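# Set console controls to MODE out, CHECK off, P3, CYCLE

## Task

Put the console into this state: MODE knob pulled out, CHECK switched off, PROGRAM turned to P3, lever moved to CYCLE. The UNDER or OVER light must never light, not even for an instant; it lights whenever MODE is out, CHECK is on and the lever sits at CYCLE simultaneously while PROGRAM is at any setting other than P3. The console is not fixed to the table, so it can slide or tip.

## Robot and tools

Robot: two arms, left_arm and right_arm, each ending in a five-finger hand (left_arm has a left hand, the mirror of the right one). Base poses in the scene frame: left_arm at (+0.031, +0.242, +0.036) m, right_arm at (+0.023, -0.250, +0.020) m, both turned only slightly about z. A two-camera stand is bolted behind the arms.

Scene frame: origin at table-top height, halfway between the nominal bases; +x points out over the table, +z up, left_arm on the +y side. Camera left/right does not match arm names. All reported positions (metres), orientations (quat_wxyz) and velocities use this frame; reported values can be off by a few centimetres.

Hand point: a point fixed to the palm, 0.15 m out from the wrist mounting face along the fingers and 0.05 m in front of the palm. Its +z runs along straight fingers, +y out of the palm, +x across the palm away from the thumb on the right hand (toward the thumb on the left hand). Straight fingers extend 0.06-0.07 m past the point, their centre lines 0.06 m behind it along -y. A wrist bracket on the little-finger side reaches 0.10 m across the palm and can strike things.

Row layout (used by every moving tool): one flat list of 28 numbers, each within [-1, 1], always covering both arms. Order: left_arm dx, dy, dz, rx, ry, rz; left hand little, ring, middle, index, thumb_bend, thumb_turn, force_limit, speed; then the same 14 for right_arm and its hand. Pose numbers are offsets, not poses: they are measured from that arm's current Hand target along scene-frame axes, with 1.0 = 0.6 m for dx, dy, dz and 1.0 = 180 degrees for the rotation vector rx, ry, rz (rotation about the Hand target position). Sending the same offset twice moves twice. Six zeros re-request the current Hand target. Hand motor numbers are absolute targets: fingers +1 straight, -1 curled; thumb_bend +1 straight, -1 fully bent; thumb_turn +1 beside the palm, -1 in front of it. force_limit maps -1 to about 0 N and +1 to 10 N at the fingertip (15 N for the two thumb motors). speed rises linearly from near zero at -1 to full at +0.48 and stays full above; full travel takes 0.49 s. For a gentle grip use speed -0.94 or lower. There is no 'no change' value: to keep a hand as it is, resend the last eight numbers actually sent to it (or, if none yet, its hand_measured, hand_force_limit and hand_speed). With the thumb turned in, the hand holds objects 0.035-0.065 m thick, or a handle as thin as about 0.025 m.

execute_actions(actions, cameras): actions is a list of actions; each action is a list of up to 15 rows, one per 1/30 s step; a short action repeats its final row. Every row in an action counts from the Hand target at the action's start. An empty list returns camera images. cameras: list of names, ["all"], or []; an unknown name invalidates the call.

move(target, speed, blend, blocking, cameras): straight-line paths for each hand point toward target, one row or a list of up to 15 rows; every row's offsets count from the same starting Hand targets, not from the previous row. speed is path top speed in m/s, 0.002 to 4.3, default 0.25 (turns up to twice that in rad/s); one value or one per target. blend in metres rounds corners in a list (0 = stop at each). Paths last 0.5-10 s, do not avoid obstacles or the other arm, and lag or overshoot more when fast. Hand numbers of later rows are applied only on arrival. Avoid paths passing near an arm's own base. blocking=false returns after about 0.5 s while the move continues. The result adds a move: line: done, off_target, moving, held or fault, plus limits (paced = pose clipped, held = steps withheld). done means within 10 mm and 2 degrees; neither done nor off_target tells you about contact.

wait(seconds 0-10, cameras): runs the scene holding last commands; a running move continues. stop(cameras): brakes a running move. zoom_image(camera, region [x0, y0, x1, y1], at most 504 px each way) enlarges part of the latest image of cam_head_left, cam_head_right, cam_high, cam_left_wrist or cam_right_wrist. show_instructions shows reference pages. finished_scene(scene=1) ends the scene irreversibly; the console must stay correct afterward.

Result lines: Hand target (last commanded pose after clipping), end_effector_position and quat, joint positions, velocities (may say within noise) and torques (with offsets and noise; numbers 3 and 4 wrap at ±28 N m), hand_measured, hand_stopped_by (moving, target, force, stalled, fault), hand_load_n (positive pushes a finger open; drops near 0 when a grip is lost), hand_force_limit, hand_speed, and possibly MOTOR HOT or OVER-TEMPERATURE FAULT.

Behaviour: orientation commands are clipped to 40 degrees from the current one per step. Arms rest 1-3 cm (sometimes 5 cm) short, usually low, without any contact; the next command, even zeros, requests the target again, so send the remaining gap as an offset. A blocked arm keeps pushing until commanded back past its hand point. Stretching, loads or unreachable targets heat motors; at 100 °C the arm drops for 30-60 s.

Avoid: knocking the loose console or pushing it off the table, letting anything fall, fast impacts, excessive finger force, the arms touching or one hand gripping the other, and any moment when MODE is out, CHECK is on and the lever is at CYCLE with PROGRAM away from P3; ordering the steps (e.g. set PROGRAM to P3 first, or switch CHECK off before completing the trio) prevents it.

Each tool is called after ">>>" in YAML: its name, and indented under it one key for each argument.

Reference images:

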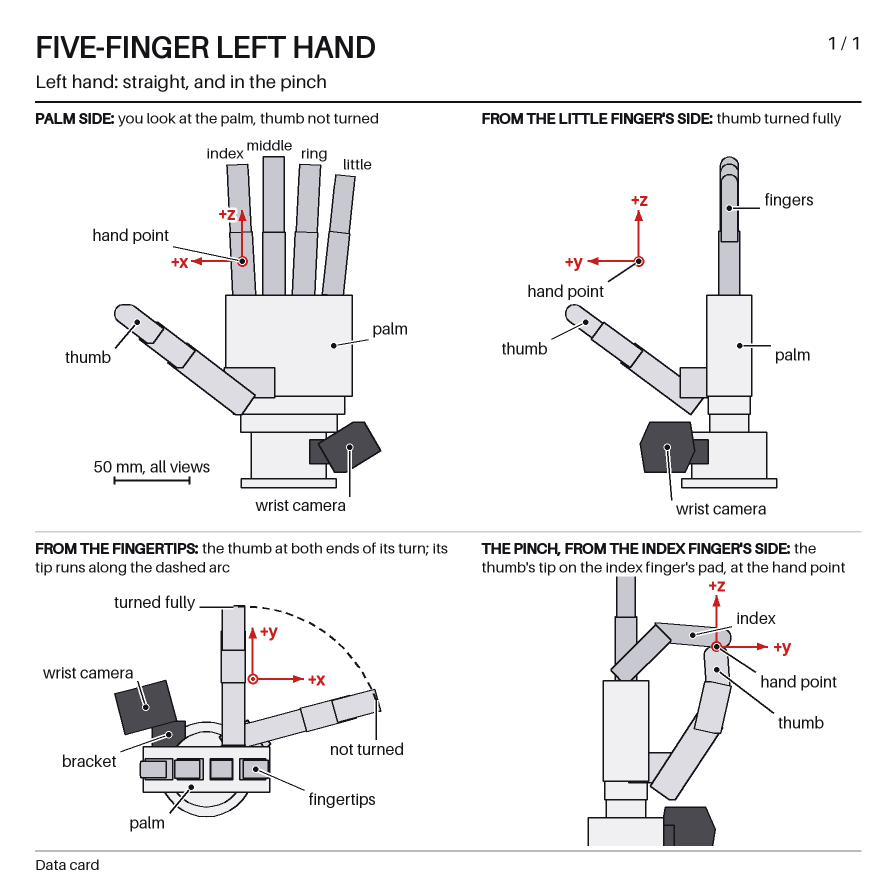

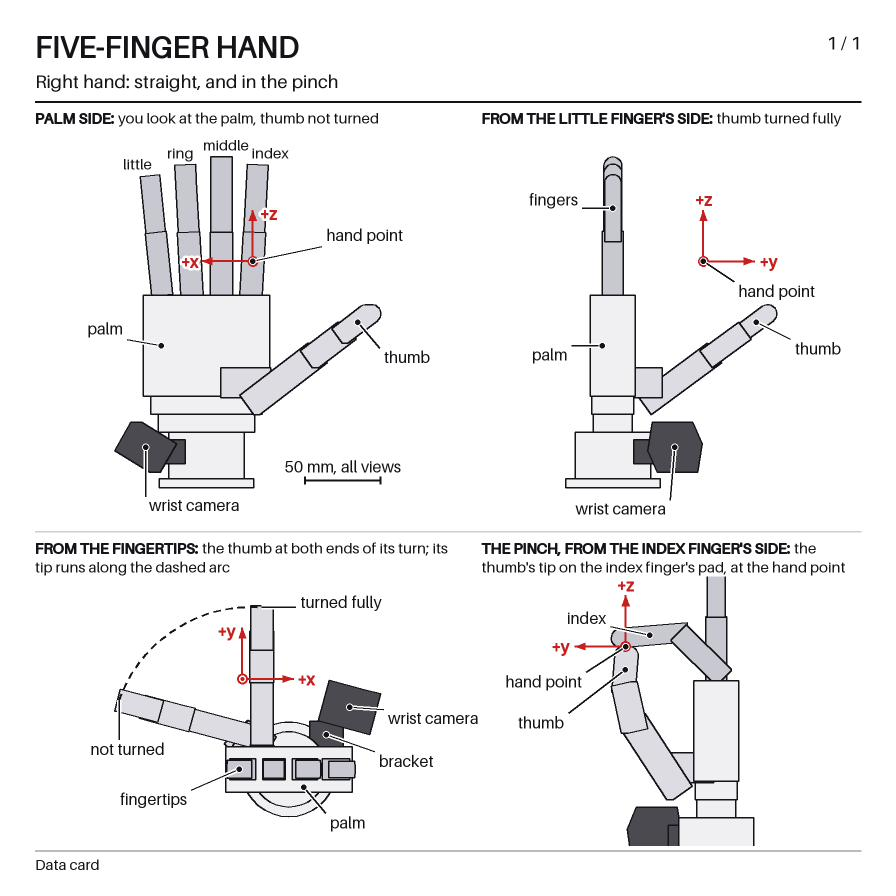

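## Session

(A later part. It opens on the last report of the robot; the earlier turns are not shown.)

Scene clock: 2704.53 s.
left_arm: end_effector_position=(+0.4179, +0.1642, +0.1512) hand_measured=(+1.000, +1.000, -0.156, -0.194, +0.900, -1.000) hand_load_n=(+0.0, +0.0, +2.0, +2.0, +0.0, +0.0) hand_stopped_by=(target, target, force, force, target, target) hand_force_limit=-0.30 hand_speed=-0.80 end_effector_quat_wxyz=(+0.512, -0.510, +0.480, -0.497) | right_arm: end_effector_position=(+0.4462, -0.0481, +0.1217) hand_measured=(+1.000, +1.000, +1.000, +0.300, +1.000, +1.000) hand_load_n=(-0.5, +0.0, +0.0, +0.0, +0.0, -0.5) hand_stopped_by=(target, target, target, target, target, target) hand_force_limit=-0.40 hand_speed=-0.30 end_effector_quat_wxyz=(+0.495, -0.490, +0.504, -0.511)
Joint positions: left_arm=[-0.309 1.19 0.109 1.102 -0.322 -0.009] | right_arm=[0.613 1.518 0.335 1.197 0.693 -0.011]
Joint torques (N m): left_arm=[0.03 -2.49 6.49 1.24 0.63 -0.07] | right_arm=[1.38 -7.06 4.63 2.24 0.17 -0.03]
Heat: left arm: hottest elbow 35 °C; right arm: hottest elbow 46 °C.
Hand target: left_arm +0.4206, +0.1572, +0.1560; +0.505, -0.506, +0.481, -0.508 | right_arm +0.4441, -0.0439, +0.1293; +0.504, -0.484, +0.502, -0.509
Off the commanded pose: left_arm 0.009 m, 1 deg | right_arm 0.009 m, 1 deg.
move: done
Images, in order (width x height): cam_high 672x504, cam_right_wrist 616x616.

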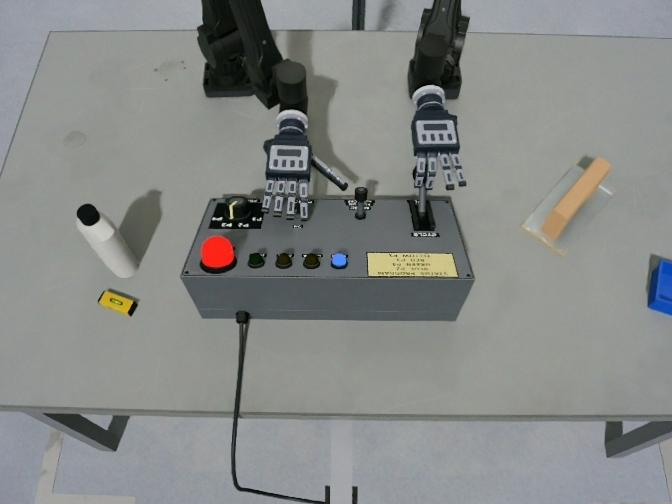

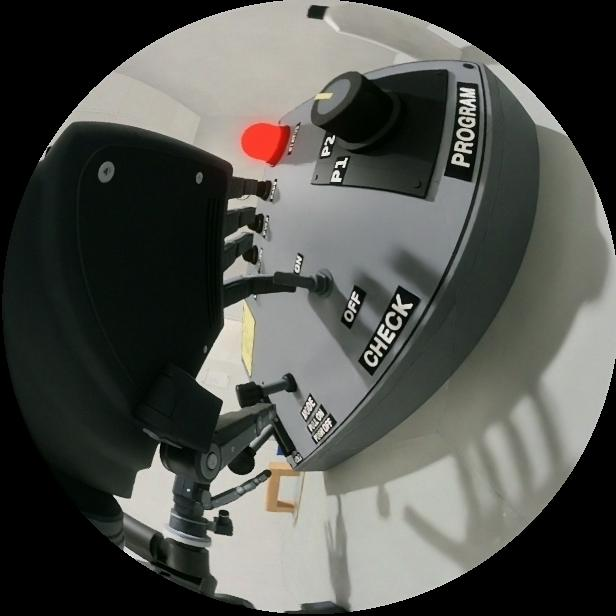

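>>> move:
  target: [0,0,0,0,0,0,1,1,-0.4,-0.4,0.9,-1,-0.3,-0.8,0.005,-0.018,0,0,0,0,1,1,1,0.3,1,1,-0.4,-0.3]
  speed: 0.06
  cameras: ["cam_right_wrist", "cam_high"]

>>> zoom_image:
  camera: "cam_high"
  region: [230, 130, 370, 270]

Scene clock: 2712.73 s.
left_arm: end_effector_position=(+0.4179, +0.1642, +0.1512) hand_measured=(+1.000, +1.000, -0.156, -0.194, +0.900, -1.000) hand_load_n=(-0.5, +0.0, +2.0, +2.0, +0.0, +0.0) hand_stopped_by=(target, target, force, force, target, target) hand_force_limit=-0.30 hand_speed=-0.80 end_effector_quat_wxyz=(+0.512, -0.510, +0.480, -0.497) | right_arm: end_effector_position=(+0.4449, -0.0506, +0.1213) hand_measured=(+1.000, +1.000, +1.000, +0.300, +1.000, +1.000) hand_load_n=(+0.0, +0.0, -0.5, +0.0, +0.0, -0.5) hand_stopped_by=(target, target, target, target, target, target) hand_force_limit=-0.40 hand_speed=-0.30 end_effector_quat_wxyz=(+0.498, -0.495, +0.500, -0.507)
Joint positions: left_arm=[-0.309 1.19 0.109 1.102 -0.322 -0.009] | right_arm=[0.599 1.509 0.325 1.197 0.664 -0.011]
Joint torques (N m): left_arm=[-0.44 -2.26 6.38 1.1 0.55 -0.05] | right_arm=[-0.09 -7.06 4.56 2.32 -0.11 0.01]
Heat: left arm: hottest elbow 35 °C; right arm: hottest elbow 45 °C.
Hand target: left_arm +0.4206, +0.1572, +0.1560; +0.505, -0.506, +0.481, -0.508 | right_arm +0.4471, -0.0546, +0.1293; +0.505, -0.485, +0.502, -0.509
Off the commanded pose: left_arm 0.009 m, 1 deg | right_arm 0.009 m, 1 deg.
move: done
Images, in order (width x height): cam_high 672x504, cam_right_wrist 616x616.

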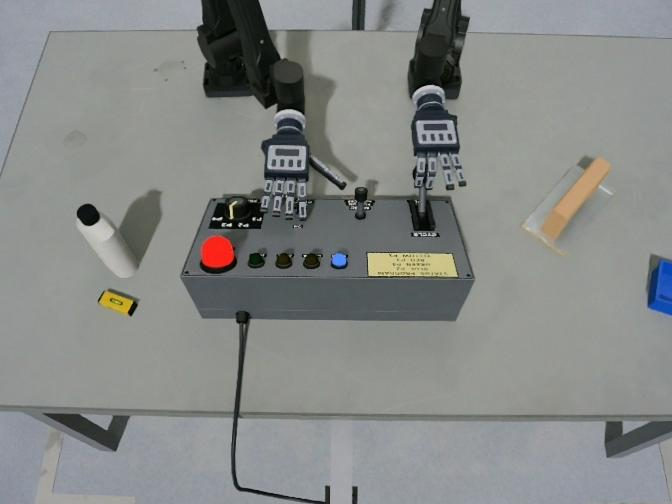

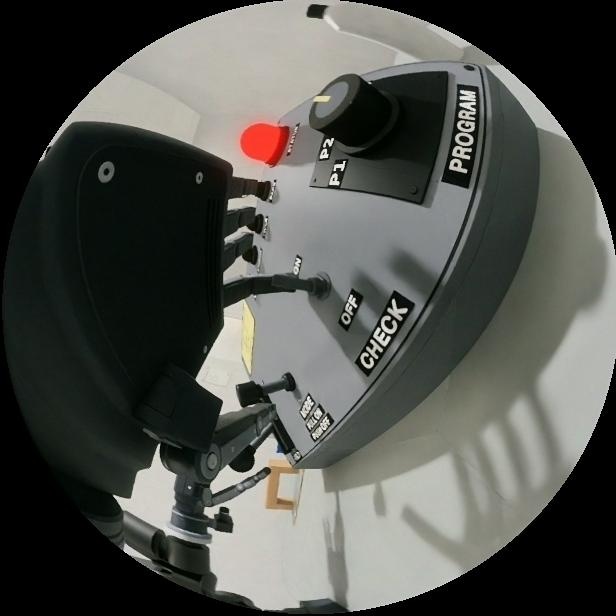

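Scaled by 3.600.

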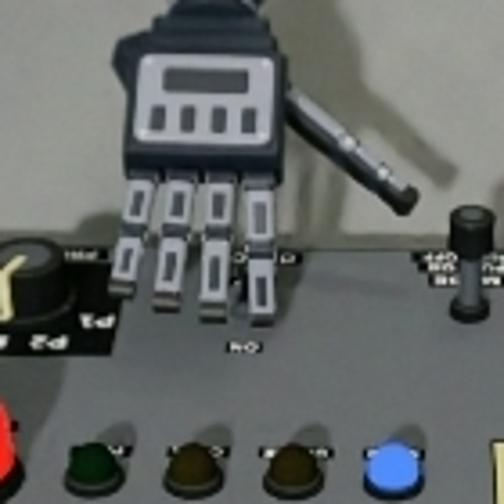

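>>> move:
  target: [0,0,0,0,0,0,1,1,-0.4,-0.4,0.9,-1,-0.3,-0.8,0.003,-0.011,0,0,0,0,1,1,1,0.3,1,1,-0.4,-0.3]
  speed: 0.06
  cameras: ["cam_right_wrist", "cam_high"]

>>> zoom_image:
  camera: "cam_high"
  region: [230, 130, 370, 270]

>>> zoom_image:
  camera: "cam_right_wrist"
  region: [220, 220, 360, 360]

Scene clock: 2718.93 s.
left_arm: end_effector_position=(+0.4179, +0.1642, +0.1512) hand_measured=(+1.000, +1.000, -0.156, -0.194, +0.900, -1.000) hand_load_n=(-0.5, +0.0, +2.0, +2.0, +0.0, +0.0) hand_stopped_by=(target, target, force, force, target, target) hand_force_limit=-0.30 hand_speed=-0.80 end_effector_quat_wxyz=(+0.512, -0.510, +0.480, -0.497) | right_arm: end_effector_position=(+0.4467, -0.0572, +0.1211) hand_measured=(+1.000, +1.000, +1.000, +0.300, +1.000, +1.000) hand_load_n=(+0.0, -0.5, +0.0, +0.0, +0.0, +0.0) hand_stopped_by=(target, target, target, target, target, target) hand_force_limit=-0.40 hand_speed=-0.30 end_effector_quat_wxyz=(+0.498, -0.495, +0.500, -0.507)
Joint positions: left_arm=[-0.309 1.19 0.109 1.102 -0.322 -0.009] | right_arm=[0.577 1.504 0.318 1.197 0.641 -0.011]
Joint torques (N m): left_arm=[-0.03 -2.2 6.39 1.4 0.6 -0.01] | right_arm=[-0.32 -7 4.63 2.39 -0.07 -0.02]
Heat: left arm: hottest elbow 35 °C; right arm: hottest elbow 44 °C.
Hand target: left_arm +0.4206, +0.1572, +0.1560; +0.505, -0.506, +0.481, -0.508 | right_arm +0.4489, -0.0613, +0.1293; +0.504, -0.484, +0.502, -0.509
Off the commanded pose: left_arm 0.009 m, 1 deg | right_arm 0.009 m, 1 deg.
move: done
Images, in order (width x height): cam_high 672x504, cam_right_wrist 616x616.

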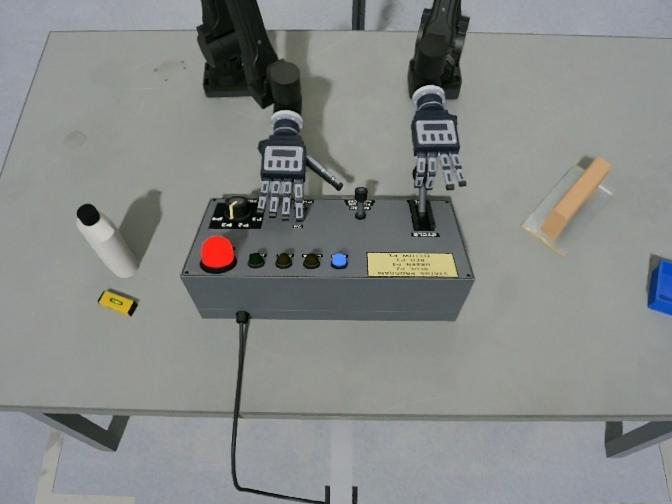

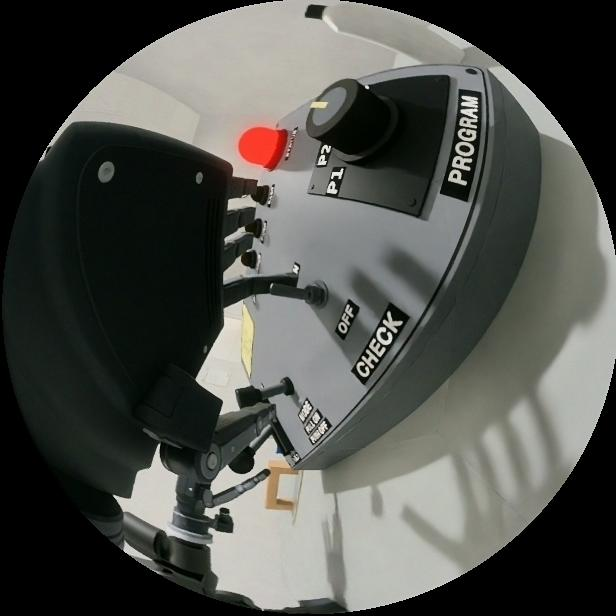

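Scaled by 3.600.

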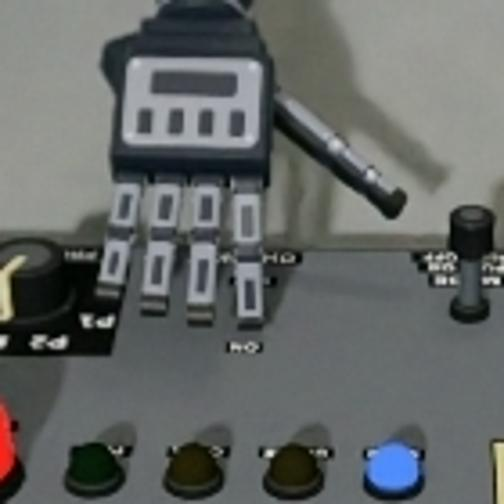

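Scaled by 3.600 from the camera's 616x616 image, which has a finer 880x880 frame.

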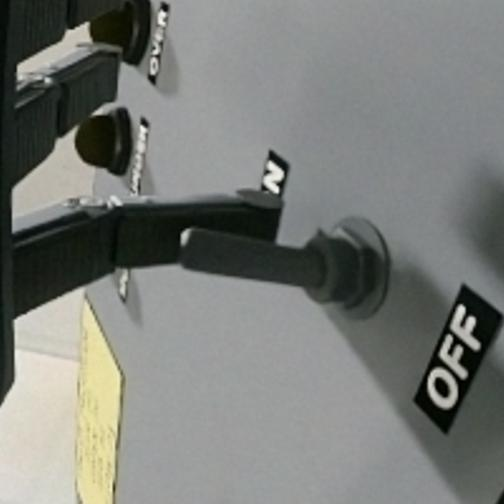

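>>> move:
  target:
    - [0,0,0,0,0,0,1,1,-0.4,-0.4,0.9,-1,-0.3,-0.8,0.0,0.022,0,0,0,0,1,1,1,0.3,1,1,-0.4,-0.3]
    - [0,0,0,0,0,0,1,1,-0.4,-0.4,0.9,-1,-0.3,-0.8,-0.035,0.024,0.003,0,0,0,1,1,1,0.3,1,1,-0.4,-0.3]
  speed: 0.06
  cameras: ["cam_right_wrist", "cam_high"]

>>> zoom_image:
  camera: "cam_high"
  region: [230, 130, 370, 270]

>>> zoom_image:
  camera: "cam_right_wrist"
  region: [220, 220, 360, 360]

Scene clock: 2732.97 s.
left_arm: end_effector_position=(+0.4179, +0.1642, +0.1512) hand_measured=(+1.000, +1.000, -0.156, -0.194, +0.900, -1.000) hand_load_n=(+0.0, +0.0, +2.0, +2.0, +0.0, +0.0) hand_stopped_by=(target, target, force, force, target, target) hand_force_limit=-0.30 hand_speed=-0.80 end_effector_quat_wxyz=(+0.512, -0.510, +0.480, -0.497) | right_arm: end_effector_position=(+0.4336, -0.0495, +0.1297) hand_measured=(+1.000, +1.000, +1.000, +0.300, +1.000, +1.000) hand_load_n=(-0.5, +0.0, +0.0, +2.0, +0.0, -0.5) hand_stopped_by=(target, target, target, target, target, target) hand_force_limit=-0.40 hand_speed=-0.30 end_effector_quat_wxyz=(+0.500, -0.484, +0.504, -0.511)
Joint positions: left_arm=[-0.309 1.19 0.109 1.102 -0.322 -0.009] | right_arm=[0.638 1.473 0.307 1.197 0.72 -0.011]
Joint torques (N m): left_arm=[-0.67 -2.61 6.63 1.02 0.71 0] | right_arm=[1.79 -6.12 4.14 2.15 0.16 -0.04]
Heat: left arm: hottest elbow 35 °C; right arm: hottest elbow 43 °C.
Hand target: left_arm +0.4206, +0.1572, +0.1560; +0.505, -0.506, +0.481, -0.508 | right_arm +0.4279, -0.0467, +0.1311; +0.504, -0.485, +0.502, -0.509
Off the commanded pose: left_arm 0.009 m, 1 deg | right_arm 0.006 m, 1 deg.
move: done
Images, in order (width x height): cam_high 672x504, cam_right_wrist 616x616.

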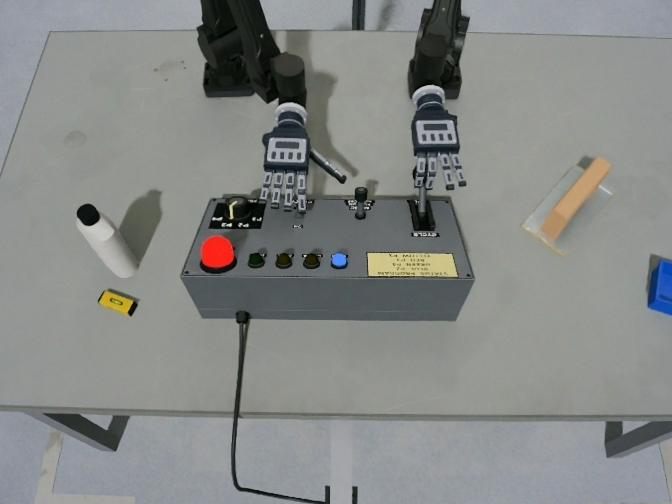

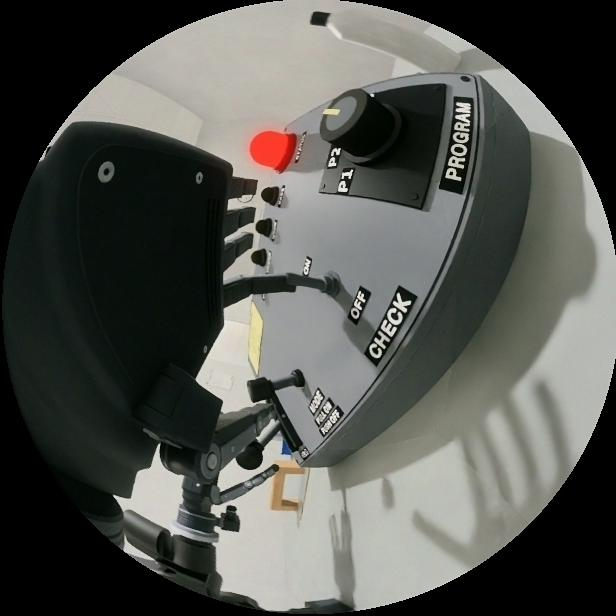

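Scaled by 3.600.

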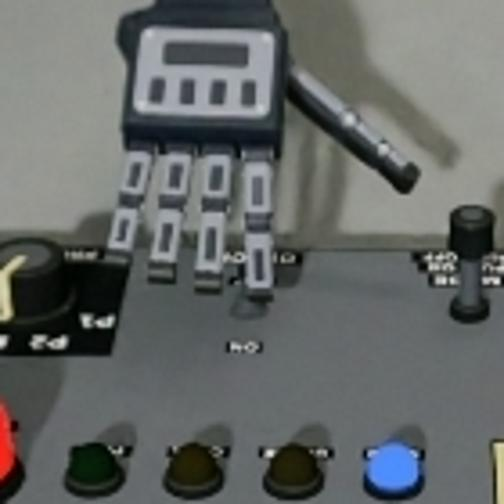

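Scaled by 3.600 from the camera's 616x616 image, which has a finer 880x880 frame.

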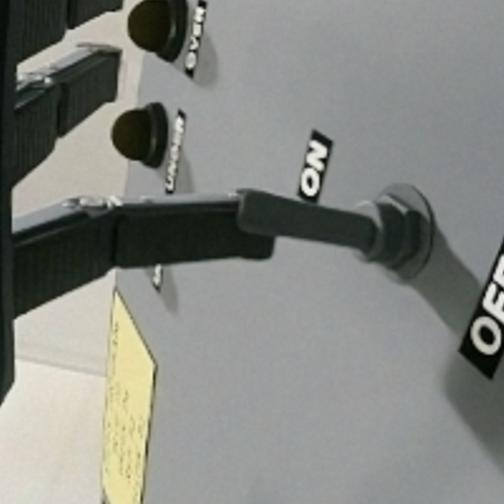

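>>> move:
  target:
    - [0,0,0,0,0,0,1,1,-0.4,-0.4,0.9,-1,-0.3,-0.8,0.02,0,0,0,0,0,1,1,1,0.3,1,1,-0.4,-0.3]
    - [0,0,0,0,0,0,1,1,-0.4,-0.4,0.9,-1,-0.3,-0.8,0.022,-0.022,-0.022,0,0,0,1,1,1,0.3,1,1,-0.4,-0.3]
  speed: 0.06
  cameras: ["cam_right_wrist", "cam_high"]

>>> zoom_image:
  camera: "cam_high"
  region: [230, 130, 370, 270]

>>> zoom_image:
  camera: "cam_right_wrist"
  region: [220, 220, 360, 360]

Scene clock: 2742.83 s.
left_arm: end_effector_position=(+0.4179, +0.1642, +0.1512) hand_measured=(+1.000, +1.000, -0.156, -0.194, +0.900, -1.000) hand_load_n=(+0.0, +0.0, +2.0, +2.0, +0.0, +0.0) hand_stopped_by=(target, target, force, force, target, target) hand_force_limit=-0.30 hand_speed=-0.80 end_effector_quat_wxyz=(+0.512, -0.510, +0.480, -0.497) | right_arm: end_effector_position=(+0.4374, -0.0498, +0.1204) hand_measured=(+1.000, +1.000, +1.000, +0.300, +1.000, +1.000) hand_load_n=(+0.0, +0.0, +0.0, -0.5, +0.0, -0.5) hand_stopped_by=(target, target, target, target, target, target) hand_force_limit=-0.40 hand_speed=-0.30 end_effector_quat_wxyz=(+0.509, -0.493, +0.495, -0.503)
Joint positions: left_arm=[-0.309 1.19 0.109 1.102 -0.322 -0.009] | right_arm=[0.606 1.52 0.301 1.25 0.653 -0.01]
Joint torques (N m): left_arm=[0.15 -2.32 6.35 1.14 0.66 0] | right_arm=[-1.32 -4.66 4.19 2.91 0.2 0]
Heat: left arm: hottest elbow 35 °C; right arm: hottest elbow 43 °C.
Hand target: left_arm +0.4206, +0.1572, +0.1560; +0.505, -0.506, +0.481, -0.508 | right_arm +0.4411, -0.0602, +0.1179; +0.504, -0.484, +0.502, -0.509
Off the commanded pose: left_arm 0.009 m, 1 deg | right_arm 0.011 m, 2 deg.
move: off_target (right_arm)
Images, in order (width x height): cam_high 672x504, cam_right_wrist 616x616.

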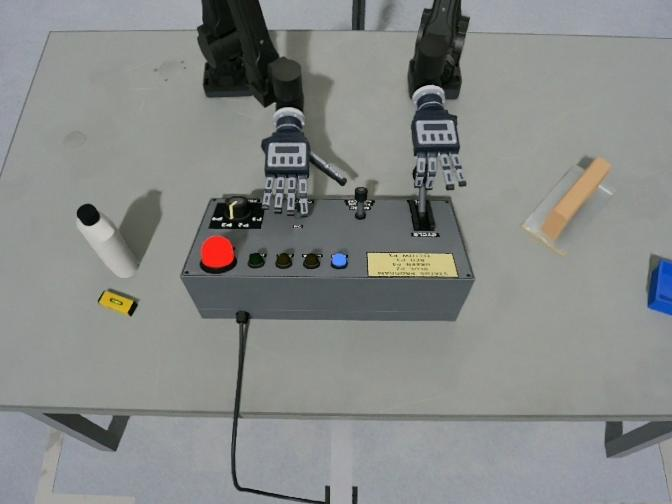

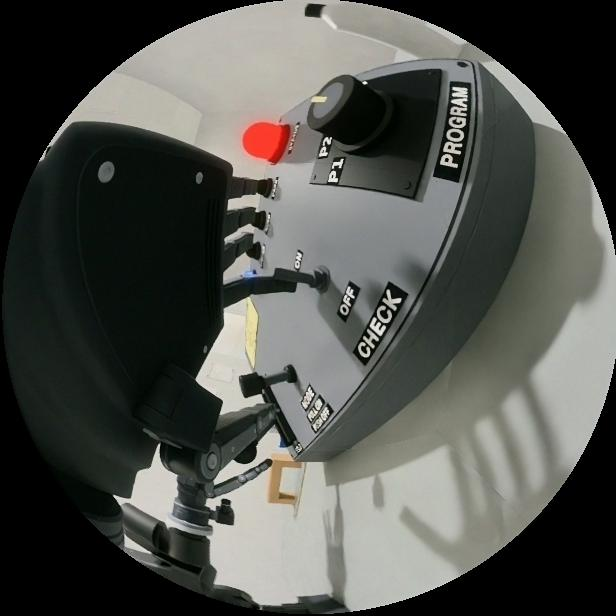

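Scaled by 3.600.

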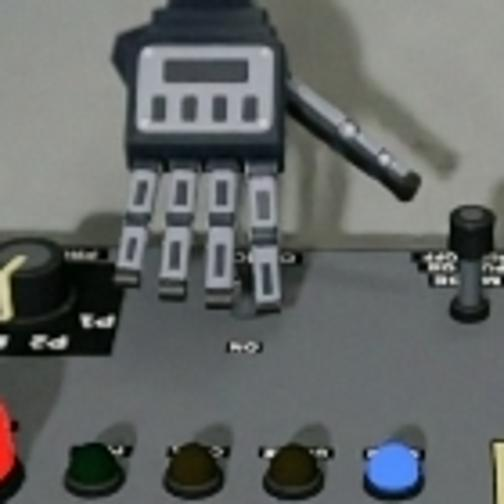

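Scaled by 3.600 from the camera's 616x616 image, which has a finer 880x880 frame.

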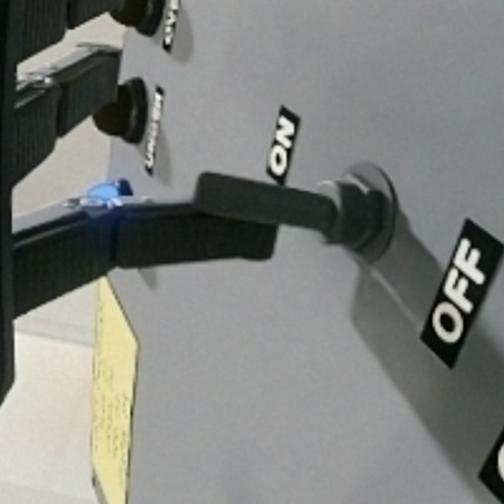

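>>> move:
  target:
    - [0,0,0,0,0,0,1,1,-0.4,-0.4,0.9,-1,-0.3,-0.8,0,0.013,0,0,0,0,1,1,1,0.3,1,1,-0.4,-0.3]
    - [0,0,0,0,0,0,1,1,-0.4,-0.4,0.9,-1,-0.3,-0.8,0.055,0.013,0.016,0,0,0,1,1,1,0.3,1,1,-0.4,-0.3]
    - [0,0,0,0,0,0,1,1,-0.4,-0.4,0.9,-1,-0.3,-0.8,0.055,-0.018,0.016,0,0,0,1,1,1,0.3,1,1,-0.4,-0.3]
    - [0,0,0,0,0,0,1,1,-0.4,-0.4,0.9,-1,-0.3,-0.8,0.055,0.008,0.014,0,0,0,1,1,1,0.3,1,1,-0.4,-0.3]
  speed: 0.06
  cameras: ["cam_right_wrist", "cam_high"]

>>> zoom_image:
  camera: "cam_high"
  region: [230, 130, 370, 270]

>>> zoom_image:
  camera: "cam_right_wrist"
  region: [220, 220, 360, 360]

Scene clock: 2758.93 s.
left_arm: end_effector_position=(+0.4179, +0.1642, +0.1512) hand_measured=(+1.000, +1.000, -0.156, -0.194, +0.900, -1.000) hand_load_n=(+0.0, +0.0, +2.0, +2.0, +0.0, +0.0) hand_stopped_by=(target, target, force, force, target, target) hand_force_limit=-0.30 hand_speed=-0.80 end_effector_quat_wxyz=(+0.512, -0.510, +0.480, -0.497) | right_arm: end_effector_position=(+0.4682, -0.0630, +0.1273) hand_measured=(+1.000, +1.000, +1.000, +0.300, +1.000, +1.000) hand_load_n=(+0.0, +0.0, -0.5, +1.0, +0.0, -0.5) hand_stopped_by=(target, target, target, target, target, target) hand_force_limit=-0.40 hand_speed=-0.30 end_effector_quat_wxyz=(+0.505, -0.482, +0.504, -0.509)
Joint positions: left_arm=[-0.309 1.19 0.109 1.102 -0.322 -0.009] | right_arm=[0.524 1.531 0.356 1.209 0.6 -0.001]
Joint torques (N m): left_arm=[-0.56 -2.43 6.45 1.18 0.66 -0.05] | right_arm=[1.38 -5.3 6.69 1.77 0.19 -0.08]
Heat: left arm: hottest elbow 35 °C; right arm: hottest elbow 42 °C.
Hand target: left_arm +0.4206, +0.1572, +0.1560; +0.505, -0.506, +0.481, -0.508 | right_arm +0.4741, -0.0553, +0.1262; +0.504, -0.485, +0.502, -0.509
Off the commanded pose: left_arm 0.009 m, 1 deg | right_arm 0.010 m, 0 deg.
move: done
Images, in order (width x height): cam_high 672x504, cam_right_wrist 616x616.

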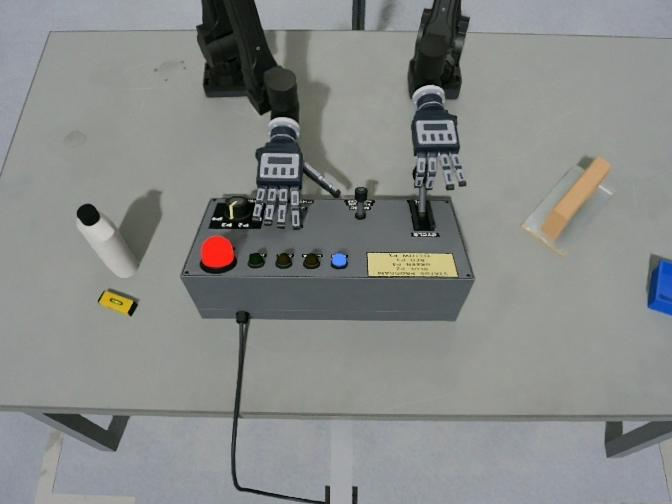

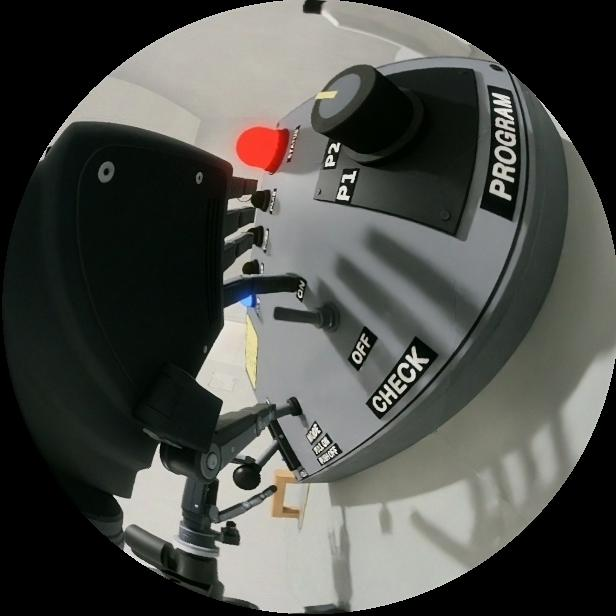

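Scaled by 3.600.

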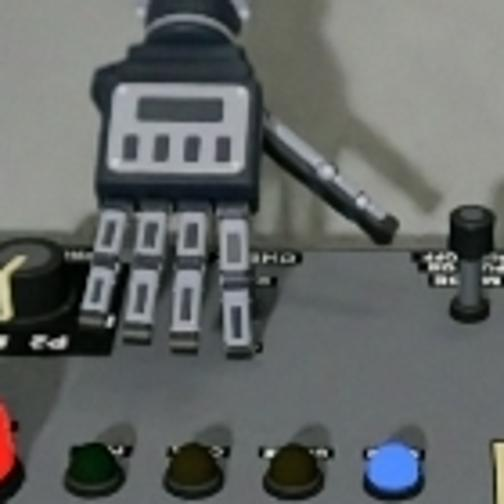

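Scaled by 3.600 from the camera's 616x616 image, which has a finer 880x880 frame.

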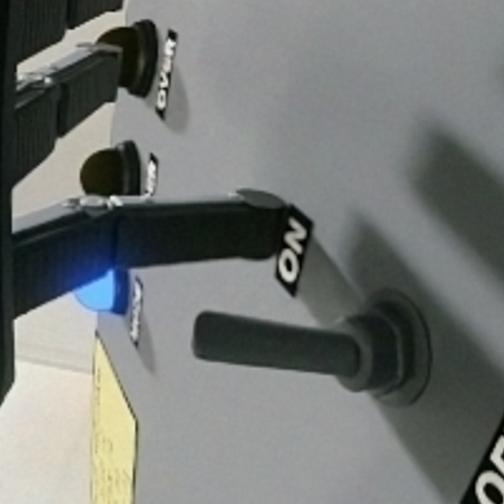

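>>> move:
  target: [0,0,0,0,0,0,1,1,-0.4,-0.4,0.9,-1,-0.3,-0.8,-0.05,0.006,0,0,0,0,1,1,1,0.3,1,1,-0.4,-0.3]
  speed: 0.06
  cameras: ["cam_right_wrist", "cam_high"]

>>> zoom_image:
  camera: "cam_high"
  region: [230, 130, 370, 270]

>>> zoom_image:
  camera: "cam_right_wrist"
  region: [220, 220, 360, 360]

Scene clock: 2767.33 s.
left_arm: end_effector_position=(+0.4179, +0.1642, +0.1512) hand_measured=(+1.000, +1.000, -0.156, -0.194, +0.900, -1.000) hand_load_n=(+0.0, +0.0, +2.0, +2.0, +0.0, +0.0) hand_stopped_by=(target, target, force, force, target, target) hand_force_limit=-0.30 hand_speed=-0.80 end_effector_quat_wxyz=(+0.512, -0.510, +0.480, -0.497) | right_arm: end_effector_position=(+0.4458, -0.0556, +0.1172) hand_measured=(+1.000, +1.000, +1.000, +0.300, +1.000, +1.000) hand_load_n=(+0.0, +0.0, -0.5, +0.0, +0.0, -0.5) hand_stopped_by=(target, target, target, target, target, target) hand_force_limit=-0.40 hand_speed=-0.30 end_effector_quat_wxyz=(+0.495, -0.490, +0.507, -0.508)
Joint positions: left_arm=[-0.309 1.19 0.109 1.102 -0.322 -0.009] | right_arm=[0.591 1.523 0.321 1.209 0.671 -0.001]
Joint torques (N m): left_arm=[-0.26 -2.37 6.13 1.07 0.6 -0.06] | right_arm=[1.49 -7.06 4.49 2.51 0.14 -0.14]
Heat: left arm: hottest elbow 35 °C; right arm: hottest elbow 42 °C.
Hand target: left_arm +0.4206, +0.1572, +0.1560; +0.505, -0.506, +0.481, -0.508 | right_arm +0.4441, -0.0517, +0.1263; +0.504, -0.485, +0.502, -0.509
Off the commanded pose: left_arm 0.009 m, 1 deg | right_arm 0.010 m, 1 deg.
move: done
Images, in order (width x height): cam_high 672x504, cam_right_wrist 616x616.

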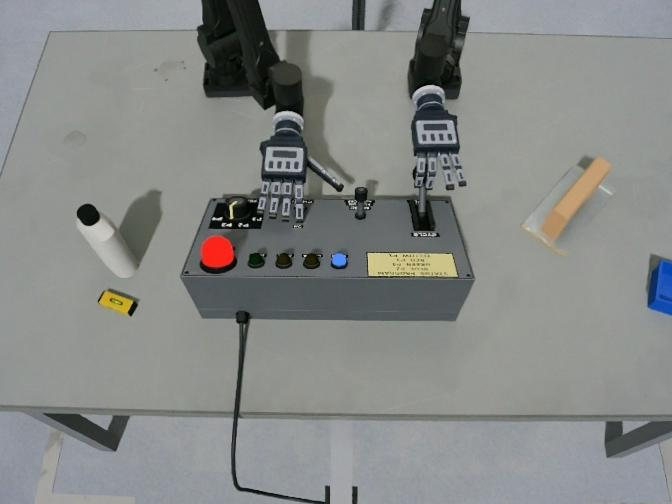

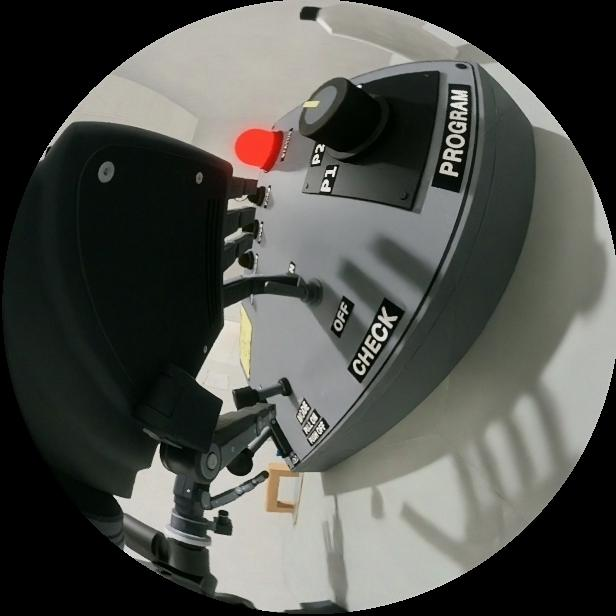

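Scaled by 3.600.

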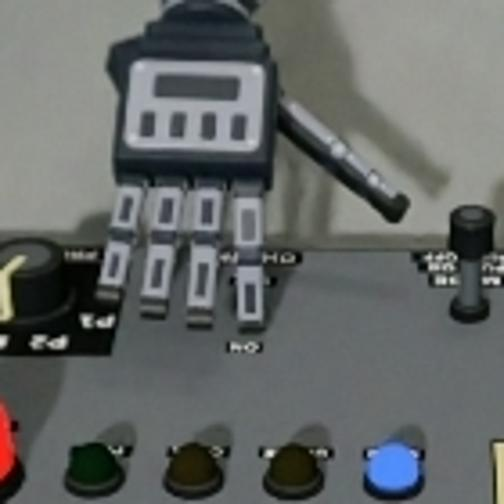

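Scaled by 3.600 from the camera's 616x616 image, which has a finer 880x880 frame.

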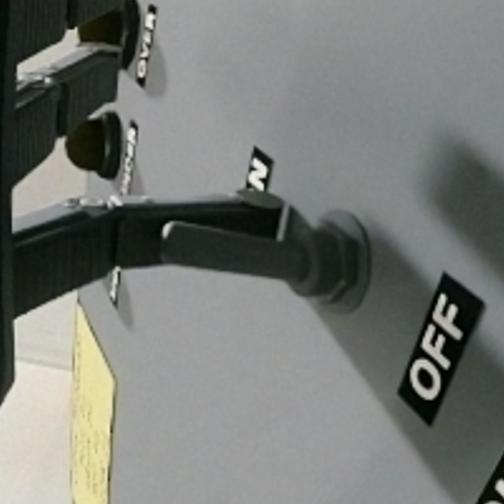

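>>> move:
  target: [0,0,0,0,0,0,1,1,-0.4,-0.4,0.9,-1,-0.3,-0.8,-0.0333,-0.003,0.006,0,0,0,1,1,1,0.3,1,1,-0.4,-0.3]
  speed: 0.06
  cameras: ["cam_right_wrist", "cam_high"]

>>> zoom_image:
  camera: "cam_high"
  region: [230, 130, 370, 270]

>>> zoom_image:
  camera: "cam_right_wrist"
  region: [220, 220, 360, 360]

Scene clock: 2776.33 s.
left_arm: end_effector_position=(+0.4179, +0.1642, +0.1512) hand_measured=(+1.000, +1.000, -0.156, -0.194, +0.900, -1.000) hand_load_n=(+0.0, -0.5, +2.0, +2.0, +0.0, +0.0) hand_stopped_by=(target, target, force, force, target, target) hand_force_limit=-0.30 hand_speed=-0.80 end_effector_quat_wxyz=(+0.512, -0.510, +0.480, -0.497) | right_arm: end_effector_position=(+0.4320, -0.0562, +0.1317) hand_measured=(+1.000, +1.000, +1.000, +0.300, +1.000, +1.000) hand_load_n=(+0.0, +0.0, +0.0, +3.5, +0.0, -0.5) hand_stopped_by=(target, target, target, target, target, target) hand_force_limit=-0.40 hand_speed=-0.30 end_effector_quat_wxyz=(+0.504, -0.477, +0.508, -0.510)
Joint positions: left_arm=[-0.309 1.19 0.109 1.102 -0.322 -0.009] | right_arm=[0.624 1.462 0.292 1.209 0.712 -0.001]
Joint torques (N m): left_arm=[-0.09 -3.66 6.52 1.31 0.65 -0.07] | right_arm=[1.96 -5.89 3.74 2.07 0.11 -0.13]
Heat: left arm: hottest elbow 35 °C; right arm: hottest elbow 42 °C.
Hand target: left_arm +0.4206, +0.1572, +0.1560; +0.505, -0.506, +0.481, -0.508 | right_arm +0.4241, -0.0534, +0.1299; +0.504, -0.485, +0.502, -0.509
Off the commanded pose: left_arm 0.009 m, 1 deg | right_arm 0.009 m, 1 deg.
move: done
Images, in order (width x height): cam_high 672x504, cam_right_wrist 616x616.

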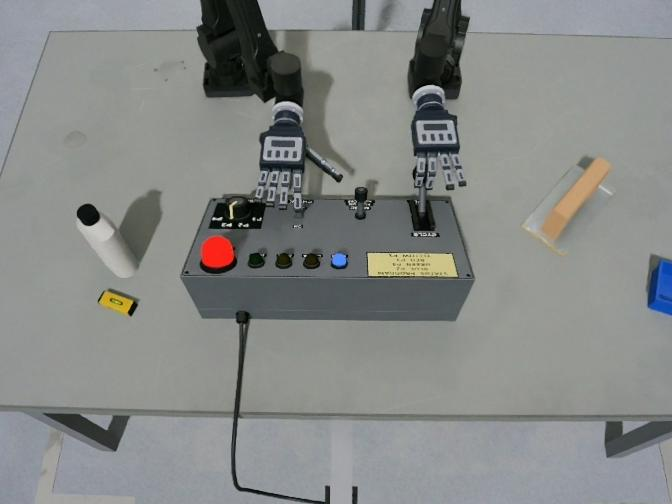

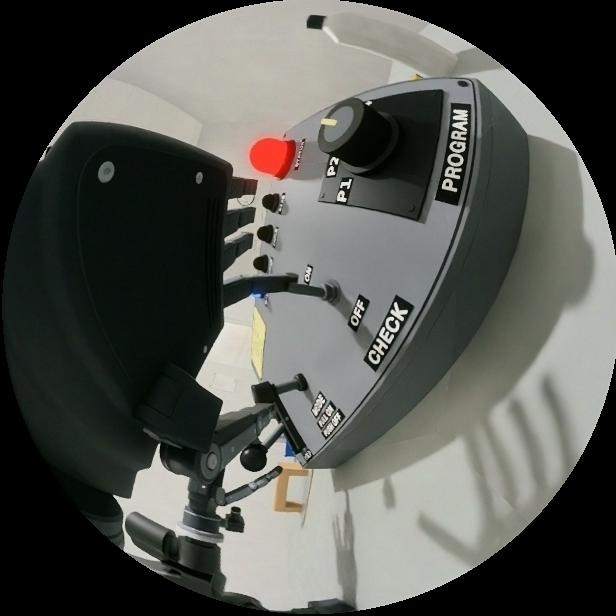

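Scaled by 3.600.

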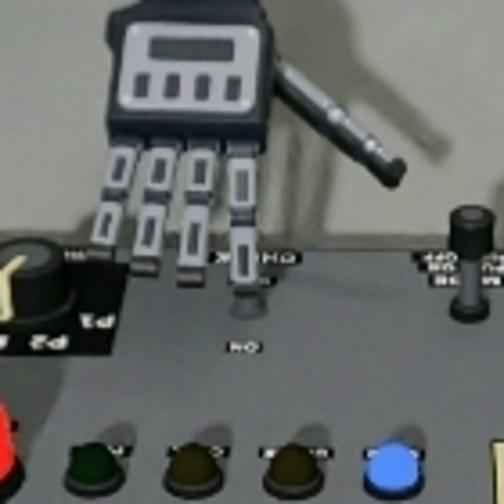

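Scaled by 3.600 from the camera's 616x616 image, which has a finer 880x880 frame.

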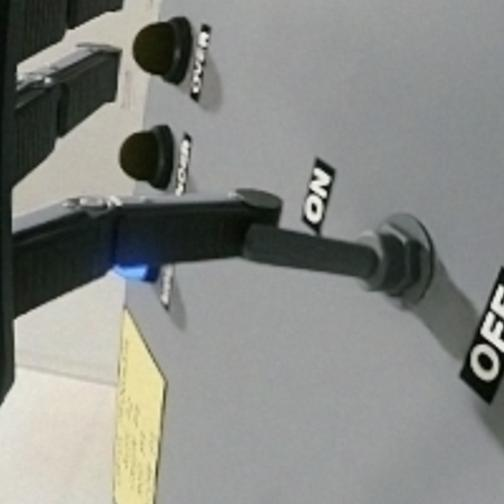

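>>> move:
  target:
    - [0,0,0,0,0,0,1,1,-0.4,-0.4,0.9,-1,-0.3,-0.8,0.01,0,-0.028,0,0,0,1,1,1,0.3,1,1,-0.4,-0.3]
    - [0,0,0,0,0,0,1,1,-0.4,-0.4,0.9,-1,-0.3,-0.8,-0.02,0,-0.03,0,0,0,1,1,1,0.3,1,1,-0.4,-0.3]
  speed: 0.06
  cameras: ["cam_right_wrist", "cam_high"]

>>> zoom_image:
  camera: "cam_high"
  region: [230, 130, 370, 270]

>>> zoom_image:
  camera: "cam_right_wrist"
  region: [220, 220, 360, 360]

Scene clock: 2785.83 s.
left_arm: end_effector_position=(+0.4179, +0.1642, +0.1512) hand_measured=(+1.000, +1.000, -0.156, -0.194, +0.900, -1.000) hand_load_n=(+0.0, +0.0, +2.0, +2.0, +0.0, +0.0) hand_stopped_by=(target, target, force, force, target, target) hand_force_limit=-0.30 hand_speed=-0.80 end_effector_quat_wxyz=(+0.512, -0.510, +0.480, -0.497) | right_arm: end_effector_position=(+0.4285, -0.0550, +0.1306) hand_measured=(+1.000, +1.000, +1.000, +0.300, +1.000, +1.000) hand_load_n=(+0.0, +0.0, +0.0, +9.0, +0.0, -0.5) hand_stopped_by=(target, target, target, target, target, target) hand_force_limit=-0.40 hand_speed=-0.30 end_effector_quat_wxyz=(+0.518, -0.457, +0.509, -0.513)
Joint positions: left_arm=[-0.309 1.19 0.109 1.102 -0.322 -0.009] | right_arm=[0.642 1.522 0.279 1.329 0.741 -0.001]
Joint torques (N m): left_arm=[0.21 -2.43 6.37 0.83 0.63 0] | right_arm=[2.67 -4.72 1.63 1.96 0.02 -0.15]
Heat: left arm: hottest elbow 35 °C; right arm: hottest elbow 41 °C.
Hand target: left_arm +0.4206, +0.1572, +0.1560; +0.505, -0.506, +0.481, -0.508 | right_arm +0.4121, -0.0534, +0.1118; +0.504, -0.485, +0.502, -0.509
Off the commanded pose: left_arm 0.009 m, 1 deg | right_arm 0.025 m, 4 deg.
move: off_target (right_arm)
Images, in order (width x height): cam_high 672x504, cam_right_wrist 616x616.

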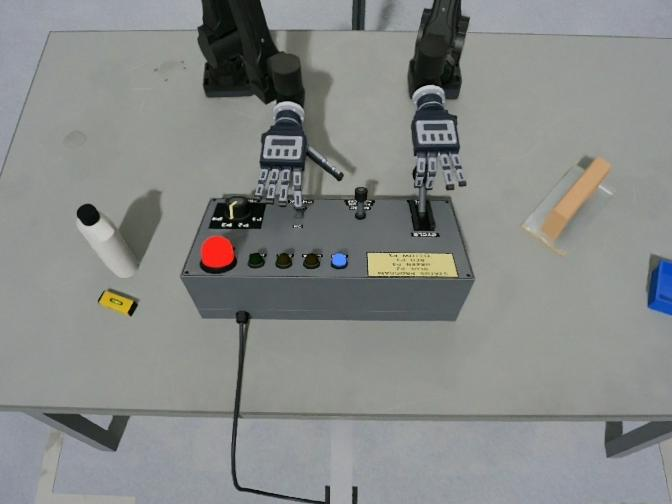

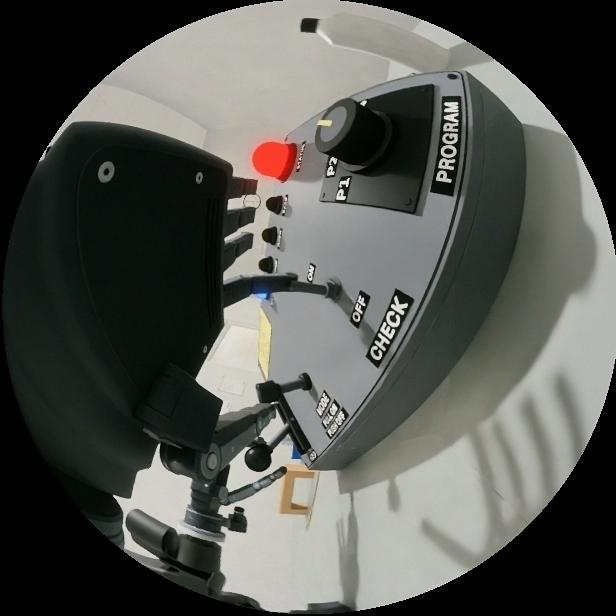

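Scaled by 3.600.

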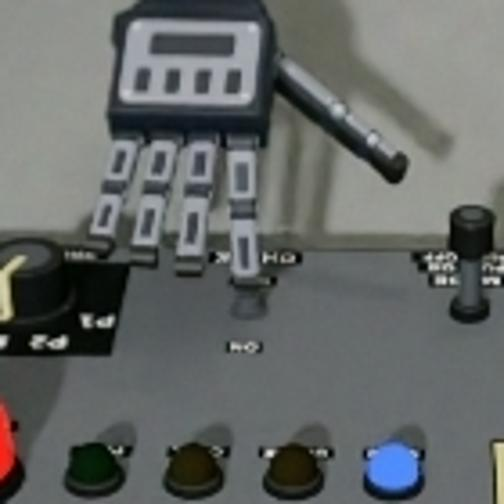

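Scaled by 3.600 from the camera's 616x616 image, which has a finer 880x880 frame.

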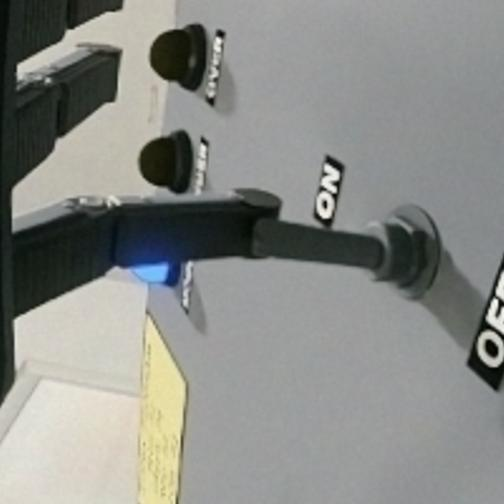

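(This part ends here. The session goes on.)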